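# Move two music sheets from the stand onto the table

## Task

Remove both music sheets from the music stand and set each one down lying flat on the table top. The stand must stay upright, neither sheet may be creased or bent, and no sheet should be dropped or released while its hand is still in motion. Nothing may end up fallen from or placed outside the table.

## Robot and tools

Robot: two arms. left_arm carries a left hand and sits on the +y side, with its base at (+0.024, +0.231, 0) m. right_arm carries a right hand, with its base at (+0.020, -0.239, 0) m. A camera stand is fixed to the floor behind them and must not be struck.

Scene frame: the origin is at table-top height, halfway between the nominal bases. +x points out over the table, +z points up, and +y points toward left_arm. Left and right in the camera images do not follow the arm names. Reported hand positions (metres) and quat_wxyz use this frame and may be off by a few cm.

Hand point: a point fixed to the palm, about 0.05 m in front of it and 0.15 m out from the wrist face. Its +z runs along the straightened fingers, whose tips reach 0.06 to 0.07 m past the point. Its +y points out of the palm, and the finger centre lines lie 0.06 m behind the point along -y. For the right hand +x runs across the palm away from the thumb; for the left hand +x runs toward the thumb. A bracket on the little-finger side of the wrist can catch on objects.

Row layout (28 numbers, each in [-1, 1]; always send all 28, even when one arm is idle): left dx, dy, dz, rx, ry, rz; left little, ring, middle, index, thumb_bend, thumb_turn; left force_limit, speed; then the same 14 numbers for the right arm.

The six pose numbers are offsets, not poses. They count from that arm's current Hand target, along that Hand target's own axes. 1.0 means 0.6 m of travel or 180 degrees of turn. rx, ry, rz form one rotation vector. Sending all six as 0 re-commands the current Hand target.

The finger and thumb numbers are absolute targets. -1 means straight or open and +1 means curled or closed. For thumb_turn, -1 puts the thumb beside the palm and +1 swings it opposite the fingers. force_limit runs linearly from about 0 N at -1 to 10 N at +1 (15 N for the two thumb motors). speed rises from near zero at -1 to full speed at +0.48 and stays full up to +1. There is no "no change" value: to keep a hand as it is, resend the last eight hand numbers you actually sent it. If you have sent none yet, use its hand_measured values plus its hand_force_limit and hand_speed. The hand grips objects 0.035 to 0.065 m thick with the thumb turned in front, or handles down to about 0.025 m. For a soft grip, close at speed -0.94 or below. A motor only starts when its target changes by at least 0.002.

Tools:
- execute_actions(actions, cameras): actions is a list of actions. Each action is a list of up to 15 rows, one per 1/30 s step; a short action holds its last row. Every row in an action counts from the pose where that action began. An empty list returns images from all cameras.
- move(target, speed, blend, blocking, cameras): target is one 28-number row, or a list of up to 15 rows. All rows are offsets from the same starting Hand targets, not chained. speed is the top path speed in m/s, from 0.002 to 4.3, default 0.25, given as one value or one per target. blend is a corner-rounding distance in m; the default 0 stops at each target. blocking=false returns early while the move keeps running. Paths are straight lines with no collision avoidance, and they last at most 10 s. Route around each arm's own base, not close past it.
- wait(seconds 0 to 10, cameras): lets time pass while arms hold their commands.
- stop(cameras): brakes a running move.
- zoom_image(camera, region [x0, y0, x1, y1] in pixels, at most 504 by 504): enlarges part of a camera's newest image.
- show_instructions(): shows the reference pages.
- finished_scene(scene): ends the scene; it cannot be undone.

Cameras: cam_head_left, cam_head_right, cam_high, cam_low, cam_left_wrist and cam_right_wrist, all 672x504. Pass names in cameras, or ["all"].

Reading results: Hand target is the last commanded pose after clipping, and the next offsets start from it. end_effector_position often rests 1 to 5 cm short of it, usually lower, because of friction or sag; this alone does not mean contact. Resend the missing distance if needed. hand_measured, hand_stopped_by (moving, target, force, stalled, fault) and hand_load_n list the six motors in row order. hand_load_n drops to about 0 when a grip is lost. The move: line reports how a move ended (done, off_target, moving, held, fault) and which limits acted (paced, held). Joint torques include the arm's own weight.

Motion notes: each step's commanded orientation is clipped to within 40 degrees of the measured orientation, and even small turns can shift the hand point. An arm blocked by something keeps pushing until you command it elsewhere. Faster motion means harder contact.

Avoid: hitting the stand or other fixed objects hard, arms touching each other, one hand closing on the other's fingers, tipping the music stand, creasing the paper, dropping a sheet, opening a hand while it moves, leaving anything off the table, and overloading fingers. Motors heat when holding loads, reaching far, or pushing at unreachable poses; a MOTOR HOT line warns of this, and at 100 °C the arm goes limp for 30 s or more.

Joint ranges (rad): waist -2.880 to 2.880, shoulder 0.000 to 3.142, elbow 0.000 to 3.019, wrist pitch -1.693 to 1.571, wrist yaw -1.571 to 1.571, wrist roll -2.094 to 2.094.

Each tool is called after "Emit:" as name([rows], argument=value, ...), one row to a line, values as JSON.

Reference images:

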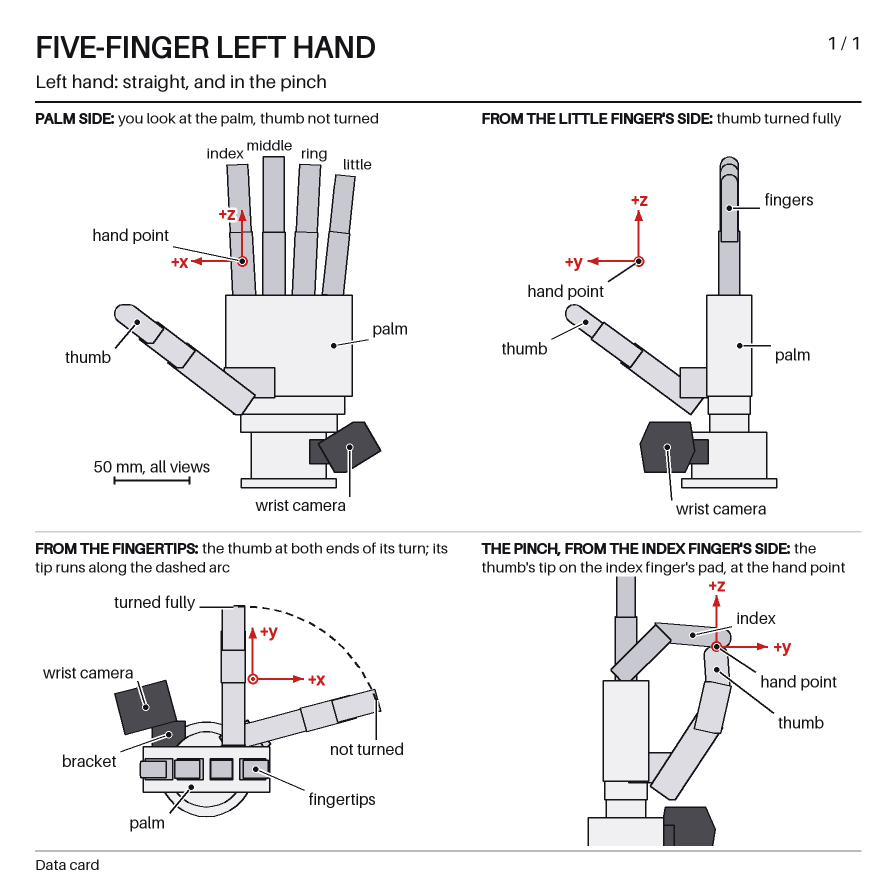

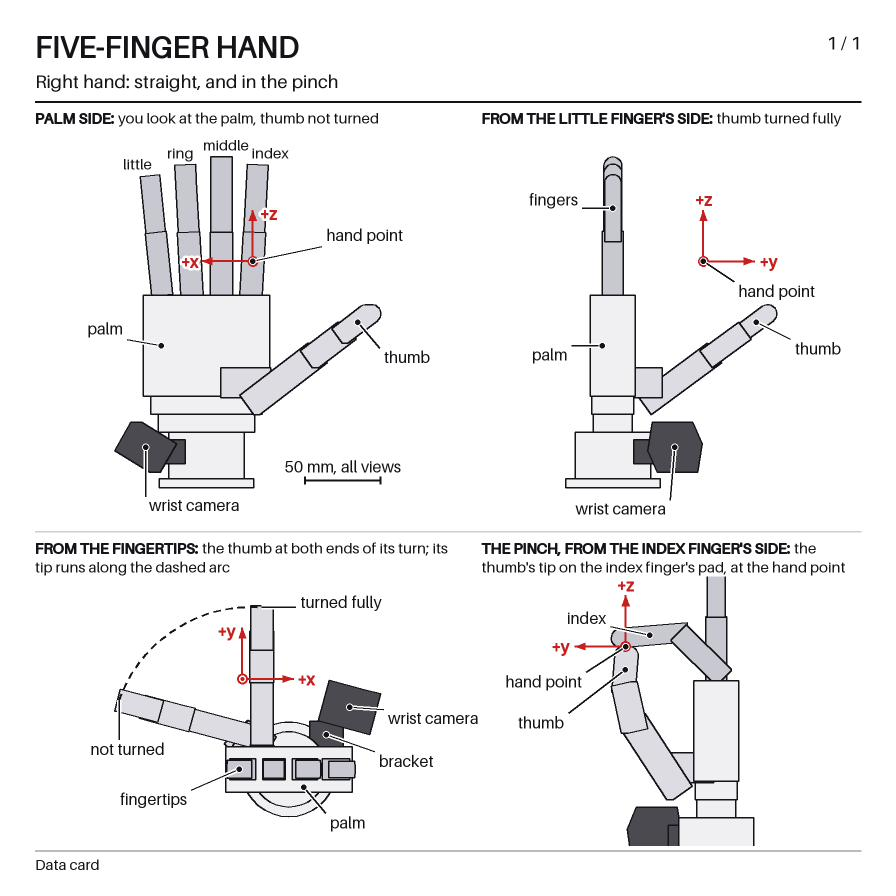

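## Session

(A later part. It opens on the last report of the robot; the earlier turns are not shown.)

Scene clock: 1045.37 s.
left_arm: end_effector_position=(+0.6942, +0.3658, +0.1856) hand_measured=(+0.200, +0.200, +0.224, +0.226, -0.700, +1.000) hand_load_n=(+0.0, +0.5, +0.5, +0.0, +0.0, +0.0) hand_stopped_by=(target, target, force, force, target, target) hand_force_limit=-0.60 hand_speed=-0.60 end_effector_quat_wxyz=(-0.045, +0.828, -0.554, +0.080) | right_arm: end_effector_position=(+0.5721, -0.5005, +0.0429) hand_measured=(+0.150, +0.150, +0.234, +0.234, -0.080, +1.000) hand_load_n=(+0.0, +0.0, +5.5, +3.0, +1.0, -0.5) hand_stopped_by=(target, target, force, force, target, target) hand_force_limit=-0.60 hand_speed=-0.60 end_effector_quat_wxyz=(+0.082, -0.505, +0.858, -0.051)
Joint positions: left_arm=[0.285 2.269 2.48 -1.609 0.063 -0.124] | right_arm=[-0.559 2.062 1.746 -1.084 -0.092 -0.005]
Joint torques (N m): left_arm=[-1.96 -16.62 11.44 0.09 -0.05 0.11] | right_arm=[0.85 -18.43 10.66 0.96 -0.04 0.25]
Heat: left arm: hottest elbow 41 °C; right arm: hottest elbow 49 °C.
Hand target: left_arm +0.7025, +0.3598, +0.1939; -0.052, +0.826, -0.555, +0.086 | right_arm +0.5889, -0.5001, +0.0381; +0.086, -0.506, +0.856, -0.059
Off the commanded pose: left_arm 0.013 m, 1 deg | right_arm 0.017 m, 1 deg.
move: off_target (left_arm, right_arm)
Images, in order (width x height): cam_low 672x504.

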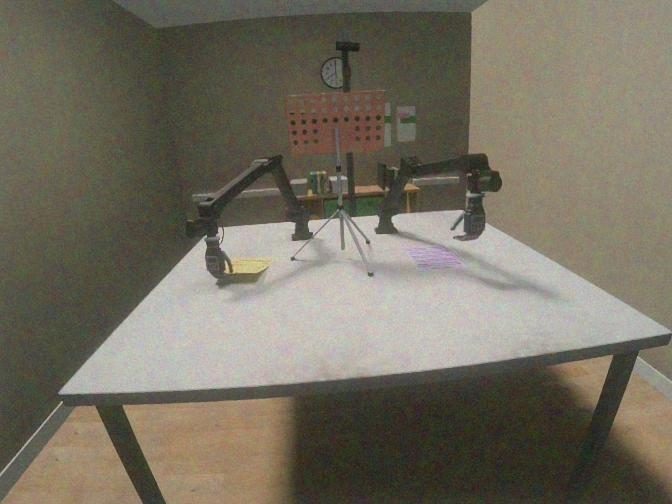

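Emit:
move(target=[0,0,0,0,0,0,0.2,0.2,0.5,0.5,-0.7,1,-0.6,-0.6,0.0015,0.0031,0.0163,0,0,0,0.15,0.15,0.5,0.5,-0.08,1,-0.6,-0.6], speed=0.03)

Emit:
move(target=[0,0,0,0,0,0,0.2,0.2,0.5,0.5,-0.7,1,-0.6,-0.6,0.0008,0.0017,0.0088,0,0,0,0.15,0.15,0.5,0.5,-0.08,1,-0.6,-0.6], speed=0.03, cameras=["cam_low","cam_right_wrist"])

Emit:
zoom_image(camera="cam_low", region=[190, 200, 290, 300])

Scene clock: 1054.90 s.
left_arm: end_effector_position=(+0.6942, +0.3658, +0.1856) hand_measured=(+0.200, +0.200, +0.224, +0.226, -0.700, +1.000) hand_load_n=(+0.5, +0.0, +0.0, +0.0, +0.0, +0.0) hand_stopped_by=(target, target, force, force, target, target) hand_force_limit=-0.60 hand_speed=-0.60 end_effector_quat_wxyz=(-0.045, +0.828, -0.554, +0.080) | right_arm: end_effector_position=(+0.5763, -0.5030, +0.0372) hand_measured=(+0.150, +0.150, +0.234, +0.234, -0.080, +1.000) hand_load_n=(+0.0, +0.0, +5.5, +3.0, +1.0, +0.0) hand_stopped_by=(target, target, force, force, target, target) hand_force_limit=-0.60 hand_speed=-0.60 end_effector_quat_wxyz=(+0.085, -0.505, +0.857, -0.056)
Joint positions: left_arm=[0.285 2.269 2.48 -1.609 0.063 -0.124] | right_arm=[-0.559 2.071 1.746 -1.063 -0.091 -0.005]
Joint torques (N m): left_arm=[-1.96 -16.62 11.43 0.08 -0.04 0.11] | right_arm=[0.85 -18.08 9.83 0.99 -0.03 0.27]
Heat: left arm: hottest elbow 41 °C; right arm: hottest elbow 49 °C.
Hand target: left_arm +0.7025, +0.3598, +0.1939; -0.052, +0.826, -0.555, +0.086 | right_arm +0.5889, -0.5001, +0.0282; +0.086, -0.506, +0.856, -0.059
Off the commanded pose: left_arm 0.013 m, 1 deg | right_arm 0.016 m, 0 deg.
move: off_target (left_arm, right_arm)

Scene clock: 1055.67 s.
left_arm: end_effector_position=(+0.6942, +0.3658, +0.1856) hand_measured=(+0.200, +0.200, +0.224, +0.226, -0.700, +1.000) hand_load_n=(+0.0, +0.5, +0.0, +0.0, +0.0, +0.0) hand_stopped_by=(target, target, force, force, target, target) hand_force_limit=-0.60 hand_speed=-0.60 end_effector_quat_wxyz=(-0.045, +0.828, -0.554, +0.080) | right_arm: end_effector_position=(+0.5787, -0.5043, +0.0348) hand_measured=(+0.150, +0.150, +0.234, +0.234, -0.080, +1.000) hand_load_n=(+0.0, +0.0, +5.5, +3.0, +1.0, -0.5) hand_stopped_by=(target, target, force, force, target, target) hand_force_limit=-0.60 hand_speed=-0.60 end_effector_quat_wxyz=(+0.087, -0.505, +0.857, -0.060)
Joint positions: left_arm=[0.285 2.269 2.48 -1.609 0.063 -0.124] | right_arm=[-0.559 2.075 1.746 -1.052 -0.091 -0.005]
Joint torques (N m): left_arm=[-2.02 -16.67 11.44 0.08 -0.05 0.11] | right_arm=[0.85 -18.08 9.33 1.01 -0.03 0.26]
Heat: left arm: hottest elbow 41 °C; right arm: hottest elbow 48 °C.
Hand target: left_arm +0.7025, +0.3598, +0.1939; -0.052, +0.826, -0.555, +0.086 | right_arm +0.5889, -0.5001, +0.0228; +0.086, -0.506, +0.856, -0.059
Off the commanded pose: left_arm 0.013 m, 1 deg | right_arm 0.016 m, 0 deg.
move: off_target (left_arm, right_arm)
camera_calibration:
cam_right_wrist: T_world_to_cam=[[-0.963285, 0.18955, -0.190141, 0.654924], [0.0640547, 0.850011, 0.522856, 0.371006], [0.260729, 0.49148, -0.830944, 0.242389], [0, 0, 0, 1]] pos_world=[0.543915, -0.558629, 0.131957]
Images, in order (width x height): cam_low 672x504, cam_right_wrist 672x504.

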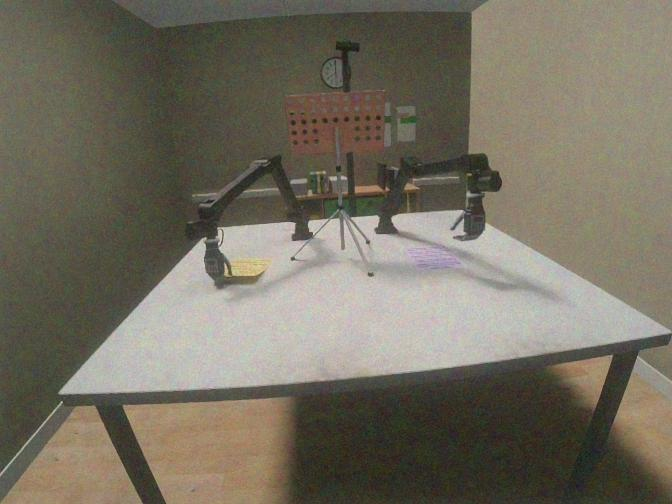

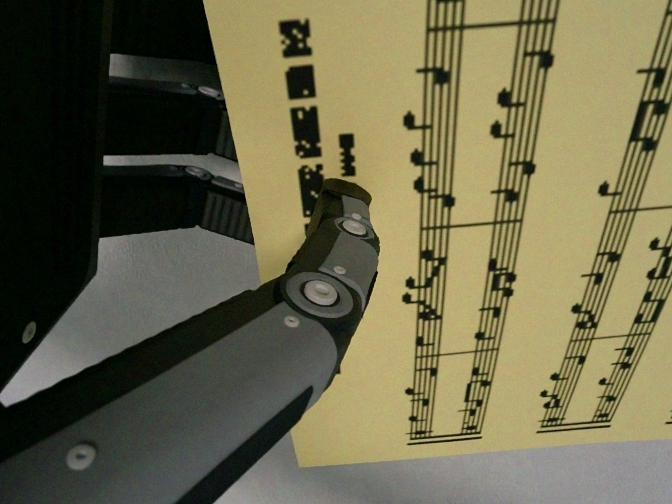

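Scaled by 5.040.

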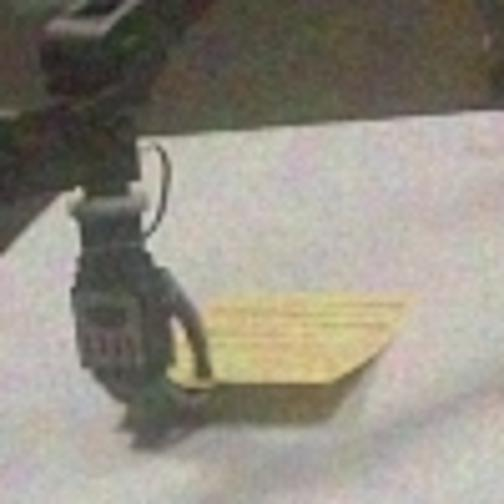

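Emit:
move(target=[0,0,0,0,0,0,0.2,0.2,0.5,0.5,-0.7,1,-0.6,-0.6,0.0012,0.0025,0.013,0,0,0,0.15,0.15,0.5,0.5,-0.08,1,-0.6,-0.6], speed=0.03, cameras=["cam_low","cam_right_wrist"])

Emit:
zoom_image(camera="cam_low", region=[190, 200, 290, 300])

Scene clock: 1062.30 s.
left_arm: end_effector_position=(+0.6942, +0.3658, +0.1856) hand_measured=(+0.200, +0.200, +0.224, +0.226, -0.700, +1.000) hand_load_n=(+0.0, +0.0, +0.0, +0.0, +0.0, +0.0) hand_stopped_by=(target, target, force, force, target, target) hand_force_limit=-0.60 hand_speed=-0.60 end_effector_quat_wxyz=(-0.045, +0.828, -0.554, +0.080) | right_arm: end_effector_position=(+0.5818, -0.5061, +0.0297) hand_measured=(+0.150, +0.150, +0.234, +0.234, -0.080, +1.000) hand_load_n=(+0.0, +0.0, +5.5, +3.0, +1.0, +0.0) hand_stopped_by=(target, target, force, force, target, target) hand_force_limit=-0.60 hand_speed=-0.60 end_effector_quat_wxyz=(+0.089, -0.505, +0.856, -0.063)
Joint positions: left_arm=[0.285 2.269 2.48 -1.609 0.063 -0.124] | right_arm=[-0.559 2.083 1.746 -1.035 -0.091 -0.005]
Joint torques (N m): left_arm=[-1.96 -16.56 11.44 0.08 -0.04 0.11] | right_arm=[0.79 -18.61 8.69 1.07 -0.03 0.27]
Heat: left arm: hottest elbow 41 °C; right arm: hottest elbow 48 °C.
Hand target: left_arm +0.7025, +0.3598, +0.1939; -0.052, +0.826, -0.555, +0.086 | right_arm +0.5889, -0.5001, +0.0147; +0.086, -0.506, +0.856, -0.059
Off the commanded pose: left_arm 0.013 m, 1 deg | right_arm 0.017 m, 1 deg.
move: off_target (left_arm, right_arm)
camera_calibration:
cam_right_wrist: T_world_to_cam=[[-0.961929, 0.188773, -0.197628, 0.656392], [0.0604145, 0.852107, 0.519868, 0.378238], [0.266537, 0.488137, -0.831072, 0.233161], [0, 0, 0, 1]] pos_world=[0.546405, -0.560023, 0.126861]
Images, in order (width x height): cam_low 672x504, cam_right_wrist 672x504.

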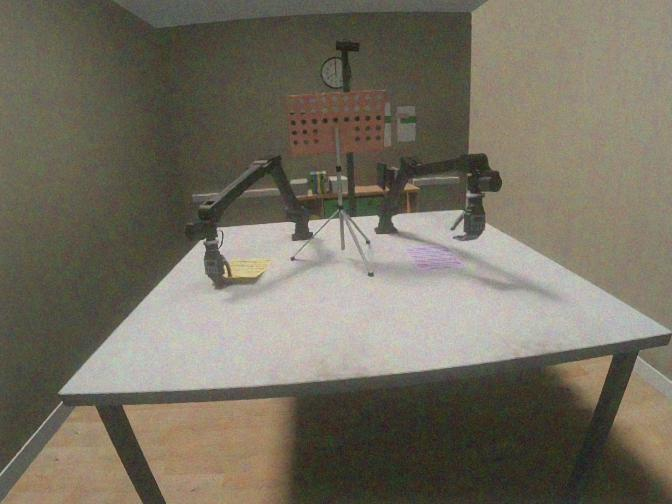

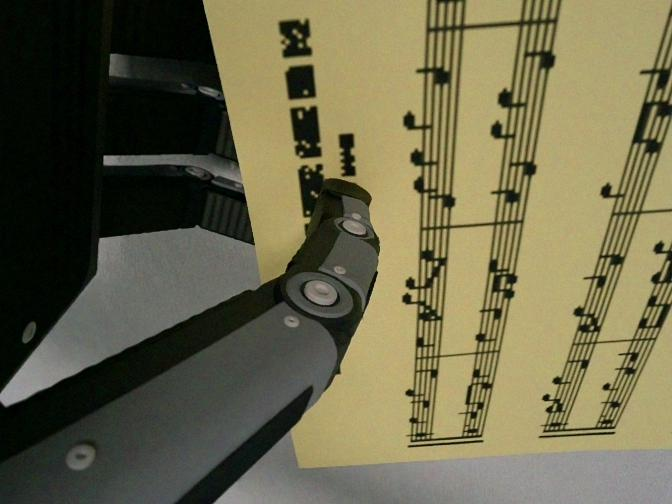

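Scaled by 5.040.

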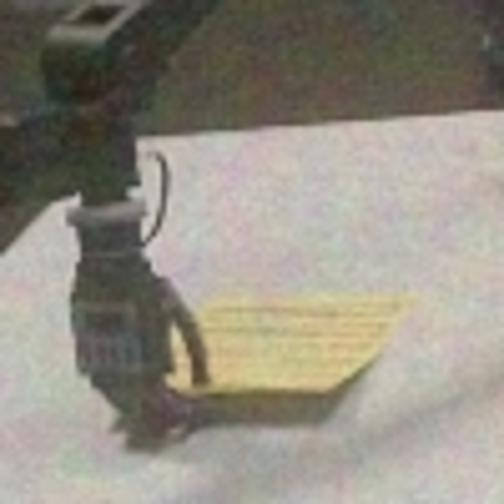

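Emit:
move(target=[0,0,0,0,0,0,0.2,0.2,0.5,0.5,-0.7,1,-0.6,-0.6,0.0012,0.0025,0.013,0,0,0,0.15,0.15,0.5,0.5,-0.08,1,-0.6,-0.6], speed=0.03)

Emit:
move(target=[0,0,0,0,0,0,0.2,0.2,0.5,0.5,-0.7,1,-0.6,-0.6,0.0008,0.0017,0.0088,0,0,0,0.15,0.15,0.5,0.5,-0.08,1,-0.6,-0.6], speed=0.03, cameras=["cam_low","cam_right_wrist"])

Emit:
zoom_image(camera="cam_low", region=[190, 200, 290, 300])

Scene clock: 1068.97 s.
left_arm: end_effector_position=(+0.6942, +0.3658, +0.1856) hand_measured=(+0.200, +0.200, +0.224, +0.226, -0.700, +1.000) hand_load_n=(+0.0, +0.0, +0.0, +0.0, +0.0, +0.0) hand_stopped_by=(target, target, force, force, target, target) hand_force_limit=-0.60 hand_speed=-0.60 end_effector_quat_wxyz=(-0.045, +0.828, -0.554, +0.080) | right_arm: end_effector_position=(+0.5850, -0.5080, +0.0250) hand_measured=(+0.150, +0.150, +0.234, +0.234, -0.080, +1.000) hand_load_n=(+0.0, +0.0, +5.5, +2.5, +1.0, +0.0) hand_stopped_by=(target, target, force, force, target, target) hand_force_limit=-0.60 hand_speed=-0.60 end_effector_quat_wxyz=(+0.091, -0.505, +0.856, -0.067)
Joint positions: left_arm=[0.285 2.269 2.48 -1.609 0.063 -0.124] | right_arm=[-0.559 2.091 1.746 -1.019 -0.091 -0.005]
Joint torques (N m): left_arm=[-2.02 -16.62 11.43 0.08 -0.04 0.11] | right_arm=[0.73 -18.49 8.05 1.11 -0.04 0.26]
Heat: left arm: hottest elbow 41 °C; right arm: hottest elbow 47 °C.
Hand target: left_arm +0.7025, +0.3598, +0.1939; -0.052, +0.826, -0.555, +0.086 | right_arm +0.5889, -0.5001, +0.0067; +0.086, -0.506, +0.856, -0.059
Off the commanded pose: left_arm 0.013 m, 1 deg | right_arm 0.020 m, 1 deg.
move: off_target (left_arm, right_arm)

Scene clock: 1069.67 s.
left_arm: end_effector_position=(+0.6942, +0.3658, +0.1856) hand_measured=(+0.200, +0.200, +0.224, +0.226, -0.700, +1.000) hand_load_n=(+0.0, +0.0, +0.0, +0.0, +0.0, +0.0) hand_stopped_by=(target, target, force, force, target, target) hand_force_limit=-0.60 hand_speed=-0.60 end_effector_quat_wxyz=(-0.045, +0.828, -0.554, +0.080) | right_arm: end_effector_position=(+0.5873, -0.5093, +0.0233) hand_measured=(+0.150, +0.150, +0.234, +0.234, -0.080, +1.000) hand_load_n=(-0.5, -0.5, +5.0, +3.0, +1.0, +0.0) hand_stopped_by=(target, target, force, force, target, target) hand_force_limit=-0.60 hand_speed=-0.60 end_effector_quat_wxyz=(+0.093, -0.504, +0.856, -0.070)
Joint positions: left_arm=[0.285 2.269 2.48 -1.609 0.063 -0.124] | right_arm=[-0.559 2.093 1.746 -1.008 -0.091 -0.005]
Joint torques (N m): left_arm=[-2.08 -16.67 11.44 0.1 -0.04 0.11] | right_arm=[0.79 -18.26 7.58 1.06 -0.04 0.26]
Heat: left arm: hottest elbow 41 °C; right arm: hottest elbow 47 °C.
Hand target: left_arm +0.7025, +0.3598, +0.1939; -0.052, +0.826, -0.555, +0.086 | right_arm +0.5889, -0.5002, +0.0014; +0.086, -0.506, +0.856, -0.059
Off the commanded pose: left_arm 0.013 m, 1 deg | right_arm 0.024 m, 2 deg.
move: off_target (left_arm, right_arm)
camera_calibration:
cam_right_wrist: T_world_to_cam=[[-0.95897, 0.187069, -0.213029, 0.658752], [0.0530693, 0.856571, 0.513292, 0.390611], [0.278496, 0.480927, -0.831354, 0.217273], [0, 0, 0, 1]] pos_world=[0.550484, -0.562311, 0.120467]
Images, in order (width x height): cam_low 672x504, cam_right_wrist 672x504.

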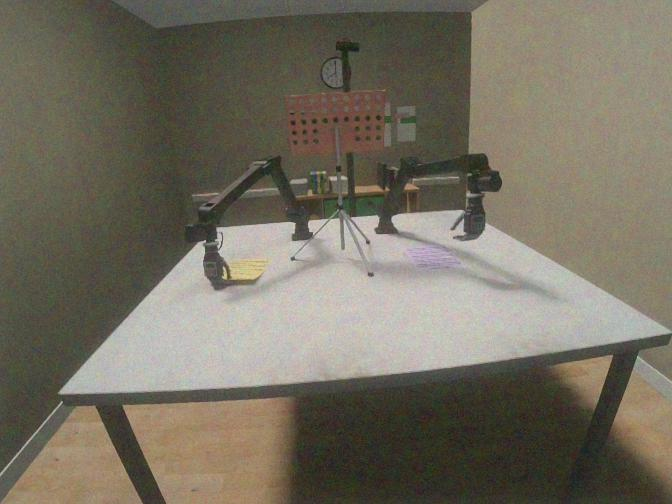

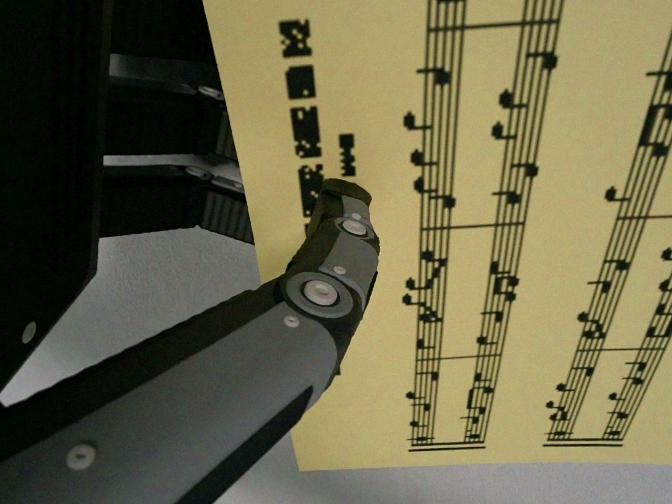

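Scaled by 5.040.

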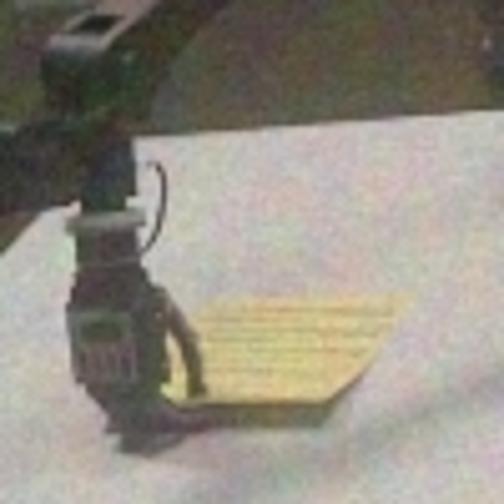

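Emit:
move(target=[0,0,0,0,0,0,0.2,0.2,0.5,0.5,-0.7,1,-0.6,-0.6,0.0009,0.0019,0.010,0,0,0,0.15,0.15,0.5,0.5,-0.08,1,-0.6,-0.6], speed=0.03, cameras=["cam_low"])

Emit:
zoom_image(camera="cam_low", region=[200, 230, 270, 300])

Scene clock: 1076.83 s.
left_arm: end_effector_position=(+0.6942, +0.3658, +0.1856) hand_measured=(+0.200, +0.200, +0.224, +0.226, -0.700, +1.000) hand_load_n=(+0.0, +0.0, +0.0, +0.0, +0.0, +0.0) hand_stopped_by=(target, target, force, force, target, target) hand_force_limit=-0.60 hand_speed=-0.60 end_effector_quat_wxyz=(-0.045, +0.828, -0.554, +0.080) | right_arm: end_effector_position=(+0.5886, -0.5101, +0.0233) hand_measured=(+0.150, +0.150, +0.234, +0.234, -0.080, +1.000) hand_load_n=(-0.5, -1.0, +5.0, +3.0, +1.0, +0.0) hand_stopped_by=(target, target, force, force, target, target) hand_force_limit=-0.60 hand_speed=-0.60 end_effector_quat_wxyz=(+0.094, -0.504, +0.856, -0.073)
Joint positions: left_arm=[0.285 2.269 2.48 -1.609 0.063 -0.124] | right_arm=[-0.559 2.093 1.746 -1.003 -0.091 -0.004]
Joint torques (N m): left_arm=[-2.08 -16.67 11.44 0.06 -0.04 0.11] | right_arm=[0.91 -17.73 7.12 1.39 -0.06 0.23]
Heat: left arm: hottest elbow 41 °C; right arm: hottest elbow 46 °C.
Hand target: left_arm +0.7025, +0.3598, +0.1939; -0.052, +0.826, -0.555, +0.086 | right_arm +0.5889, -0.5001, -0.0047; +0.086, -0.506, +0.856, -0.059
Off the commanded pose: left_arm 0.013 m, 1 deg | right_arm 0.030 m, 2 deg.
move: off_target (left_arm, right_arm)
Images, in order (width x height): cam_low 672x504.

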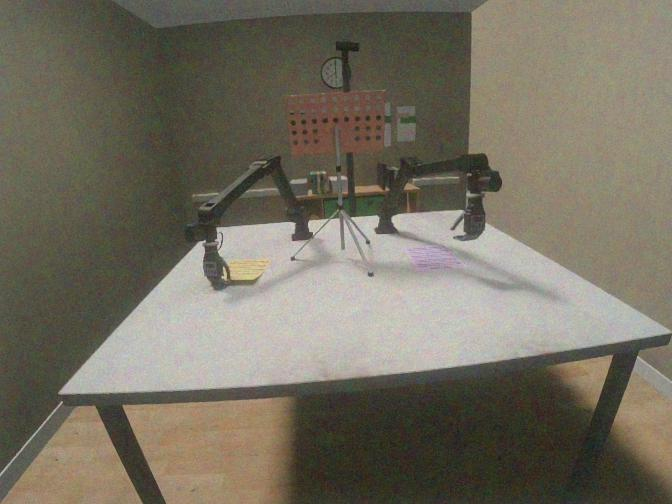

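Scaled by 7.200.

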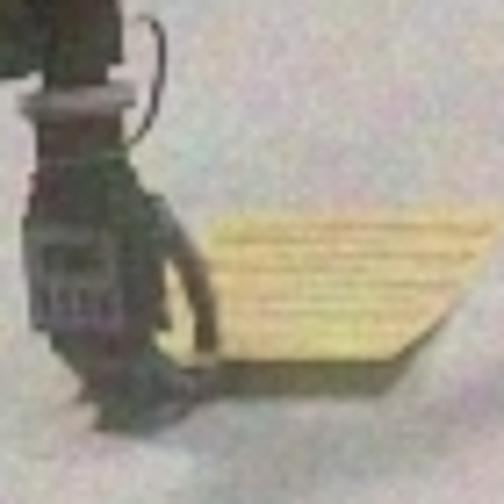

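Emit:
move([
  [0,0,0,0,0,0,0.2,0.2,0.5,0.5,-0.7,1,-0.6,-0.6,-0.0025,-0.0055,-0.0285,0,0,0,0.15,0.15,0.5,0.5,-0.08,1,-0.6,-0.6],
  [0,0,0,0,0,0,0.2,0.2,0.5,0.5,-0.7,1,-0.6,-0.6,-0.0025,-0.0055,-0.0285,0,0,0,0.15,0.15,0.5,0.5,-0.4,1,-0.6,-0.8],
], speed=0.03, cameras=["cam_low","cam_right_wrist"])

Emit:
zoom_image(camera="cam_low", region=[200, 230, 270, 300])

Scene clock: 1086.57 s.
left_arm: end_effector_position=(+0.6942, +0.3658, +0.1856) hand_measured=(+0.200, +0.200, +0.224, +0.226, -0.700, +1.000) hand_load_n=(+0.0, +0.0, +0.0, +0.5, +0.0, +0.0) hand_stopped_by=(target, target, force, force, target, target) hand_force_limit=-0.60 hand_speed=-0.60 end_effector_quat_wxyz=(-0.045, +0.828, -0.554, +0.080) | right_arm: end_effector_position=(+0.5881, -0.5098, +0.0233) hand_measured=(+0.150, +0.150, +0.234, +0.234, -0.400, +1.000) hand_load_n=(+0.0, +0.0, +0.0, +0.0, +0.0, +0.0) hand_stopped_by=(target, target, force, force, target, target) hand_force_limit=-0.60 hand_speed=-0.80 end_effector_quat_wxyz=(+0.093, -0.504, +0.856, -0.072)
Joint positions: left_arm=[0.285 2.269 2.48 -1.609 0.063 -0.124] | right_arm=[-0.559 2.093 1.746 -1.005 -0.091 -0.004]
Joint torques (N m): left_arm=[-1.9 -16.67 11.45 0.09 -0.04 0.11] | right_arm=[1.03 -19.02 8.62 0.03 -0.07 0.23]
Heat: left arm: hottest elbow 41 °C; right arm: hottest elbow 45 °C.
Hand target: left_arm +0.7025, +0.3598, +0.1939; -0.052, +0.826, -0.555, +0.086 | right_arm +0.5889, -0.5001, +0.0128; +0.086, -0.506, +0.856, -0.059
Off the commanded pose: left_arm 0.013 m, 1 deg | right_arm 0.014 m, 2 deg.
move: off_target (left_arm, right_arm); target 2's new numbers were sent with right_arm's hand 0.014 m and 2 deg from that target
camera_calibration:
cam_right_wrist: T_world_to_cam=[[-0.958146, 0.187845, -0.216034, 0.659607], [0.0526752, 0.857419, 0.511916, 0.39175], [0.281392, 0.479111, -0.831427, 0.214588], [0, 0, 0, 1]] pos_world=[0.550981, -0.562609, 0.120368]
Images, in order (width x height): cam_low 672x504, cam_right_wrist 672x504.

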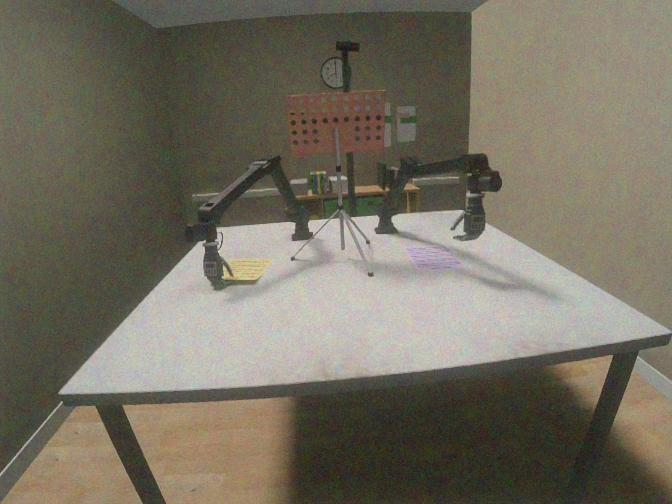

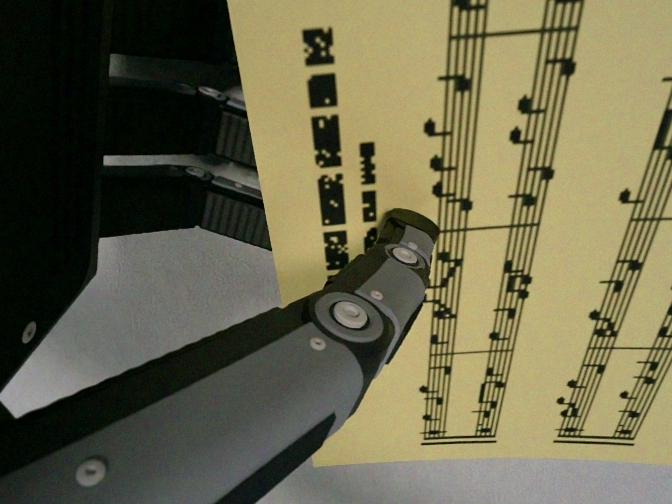

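Scaled by 7.200.

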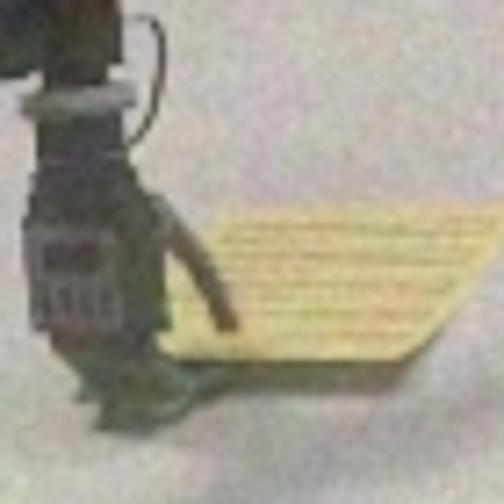

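Emit:
move([
  [0,0,0,0,0,0,0.2,0.2,0.5,0.5,-0.7,1,-0.6,-0.6,-0.0029,-0.0063,-0.0326,0,0,0,0.15,0.15,0.5,0.5,-0.7,1,-0.6,-0.6],
  [0,0,0,0,0,0,0.2,0.2,0.5,0.5,-0.7,1,-0.6,-0.6,-0.0907,-0.1655,-0.006,0,0,0,0.15,0.15,0.5,0.5,-0.7,1,-0.6,-0.6],
], speed=[0.02,0.035], cameras=["cam_low","cam_right_wrist","cam_high"])

Emit:
zoom_image(camera="cam_low", region=[200, 230, 270, 300])

Scene clock: 1102.67 s.
left_arm: end_effector_position=(+0.6942, +0.3658, +0.1856) hand_measured=(+0.200, +0.200, +0.224, +0.226, -0.700, +1.000) hand_load_n=(+0.0, +0.5, +0.0, +0.0, +0.0, +0.0) hand_stopped_by=(target, target, force, force, target, target) hand_force_limit=-0.60 hand_speed=-0.60 end_effector_quat_wxyz=(-0.045, +0.828, -0.554, +0.080) | right_arm: end_effector_position=(+0.6825, -0.5033, +0.0391) hand_measured=(+0.150, +0.150, +0.234, +0.234, -0.700, +1.000) hand_load_n=(+0.0, +0.0, +0.0, +0.0, +0.0, +0.0) hand_stopped_by=(target, target, force, force, target, target) hand_force_limit=-0.60 hand_speed=-0.60 end_effector_quat_wxyz=(+0.082, -0.505, +0.858, -0.052)
Joint positions: left_arm=[0.285 2.269 2.48 -1.609 0.063 -0.124] | right_arm=[-0.487 2.372 2.281 -1.301 -0.078 0.066]
Joint torques (N m): left_arm=[-1.96 -16.62 11.44 0.09 -0.04 0.11] | right_arm=[0.91 -21.95 13.03 0.03 -0.03 0.24]
Heat: left arm: hottest elbow 41 °C; right arm: hottest elbow 45 °C.
Hand target: left_arm +0.7025, +0.3598, +0.1939; -0.052, +0.826, -0.555, +0.086 | right_arm +0.6989, -0.5000, +0.0396; +0.086, -0.506, +0.856, -0.059
Off the commanded pose: left_arm 0.013 m, 1 deg | right_arm 0.017 m, 1 deg.
move: off_target (left_arm, right_arm)
camera_calibration:
cam_right_wrist: T_world_to_cam=[[-0.966193, 0.190898, -0.173289, 0.757521], [0.0723003, 0.845781, 0.528609, 0.353166], [0.247476, 0.498209, -0.83099, 0.230887], [0, 0, 0, 1]] pos_world=[0.649238, -0.558341, 0.136449]
Images, in order (width x height): cam_high 672x504, cam_low 672x504, cam_right_wrist 672x504.

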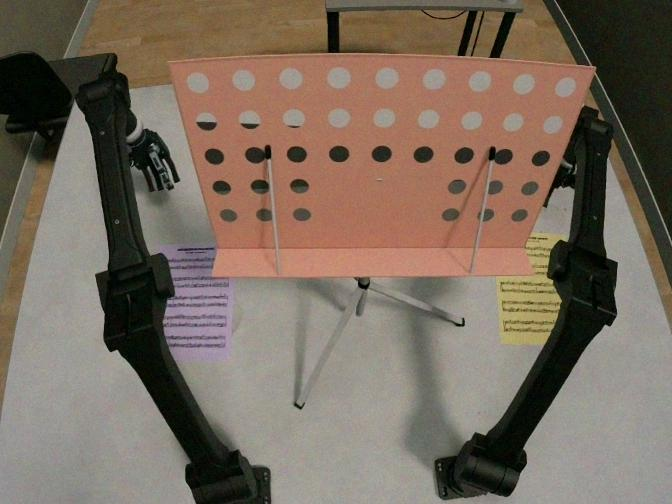

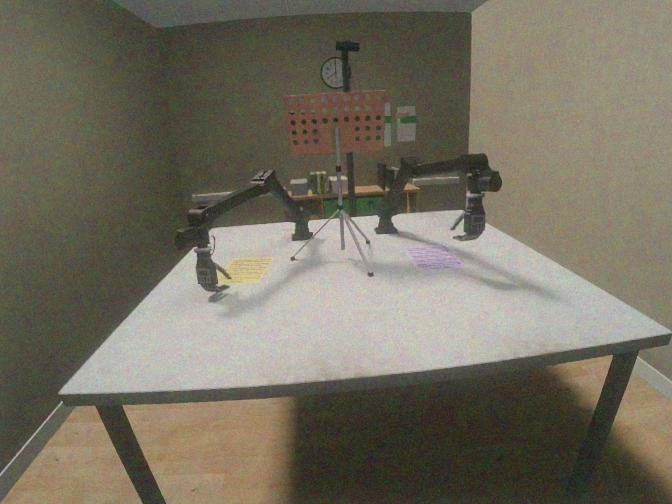

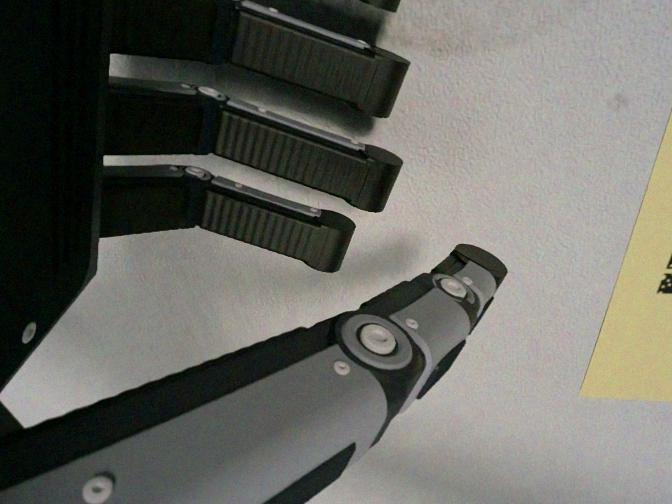

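Scaled by 7.200.

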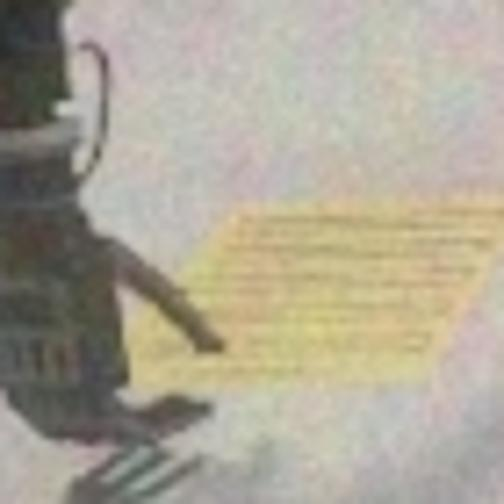

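Emit:
move(target=[0,0,0,0,0,0,0.2,0.2,0.5,0.5,-0.7,1,-0.6,-0.6,-0.012,-0.026,-0.136,0,0,0,0.15,0.15,0.5,0.5,-0.7,1,-0.6,-0.6], speed=0.1, cameras=["cam_high","cam_head_left"])

Scene clock: 1110.80 s.
left_arm: end_effector_position=(+0.6942, +0.3658, +0.1856) hand_measured=(+0.200, +0.200, +0.224, +0.226, -0.700, +1.000) hand_load_n=(+0.0, +0.0, +0.0, +0.0, +0.0, +0.5) hand_stopped_by=(target, target, force, force, target, target) hand_force_limit=-0.60 hand_speed=-0.60 end_effector_quat_wxyz=(-0.045, +0.828, -0.554, +0.080) | right_arm: end_effector_position=(+0.6858, -0.5049, +0.1208) hand_measured=(+0.150, +0.150, +0.234, +0.234, -0.700, +1.000) hand_load_n=(+0.0, +0.5, +0.0, +0.0, +0.0, +0.0) hand_stopped_by=(target, target, force, force, target, target) hand_force_limit=-0.60 hand_speed=-0.60 end_effector_quat_wxyz=(+0.082, -0.505, +0.858, -0.052)
Joint positions: left_arm=[0.285 2.269 2.48 -1.609 0.063 -0.124] | right_arm=[-0.487 2.404 2.553 -1.543 -0.078 0.066]
Joint torques (N m): left_arm=[-2.02 -16.62 11.44 0.09 -0.04 0.11] | right_arm=[0.97 -22.77 12.75 0.12 -0.06 0.25]
Heat: left arm: hottest elbow 41 °C; right arm: hottest elbow 46 °C.
Hand target: left_arm +0.7025, +0.3598, +0.1939; -0.052, +0.826, -0.555, +0.086 | right_arm +0.6989, -0.5001, +0.1232; +0.086, -0.506, +0.856, -0.059
Off the commanded pose: left_arm 0.013 m, 1 deg | right_arm 0.014 m, 1 deg.
move: off_target (left_arm, right_arm)
Images, in order (width x height): cam_head_left 672x504, cam_high 672x504.

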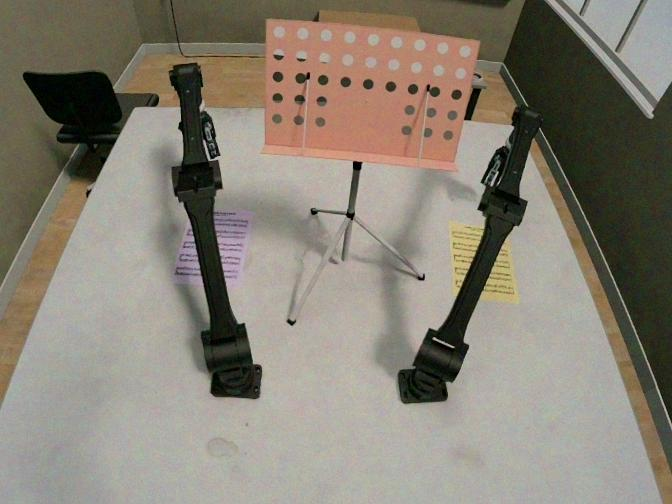

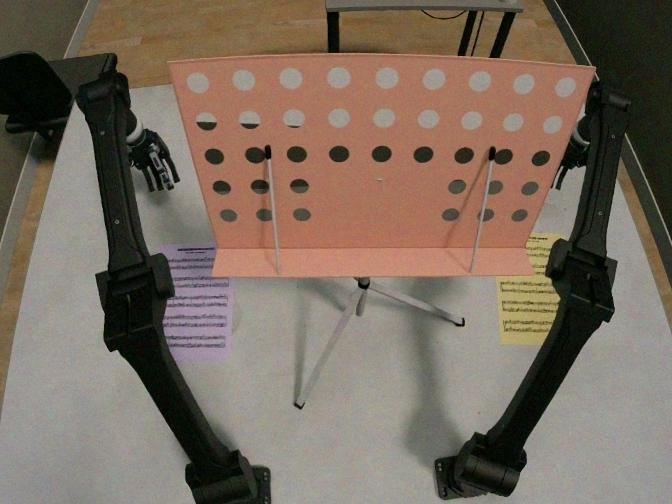

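Emit:
finished_scene(scene=1)

The scene is finished: the task was done.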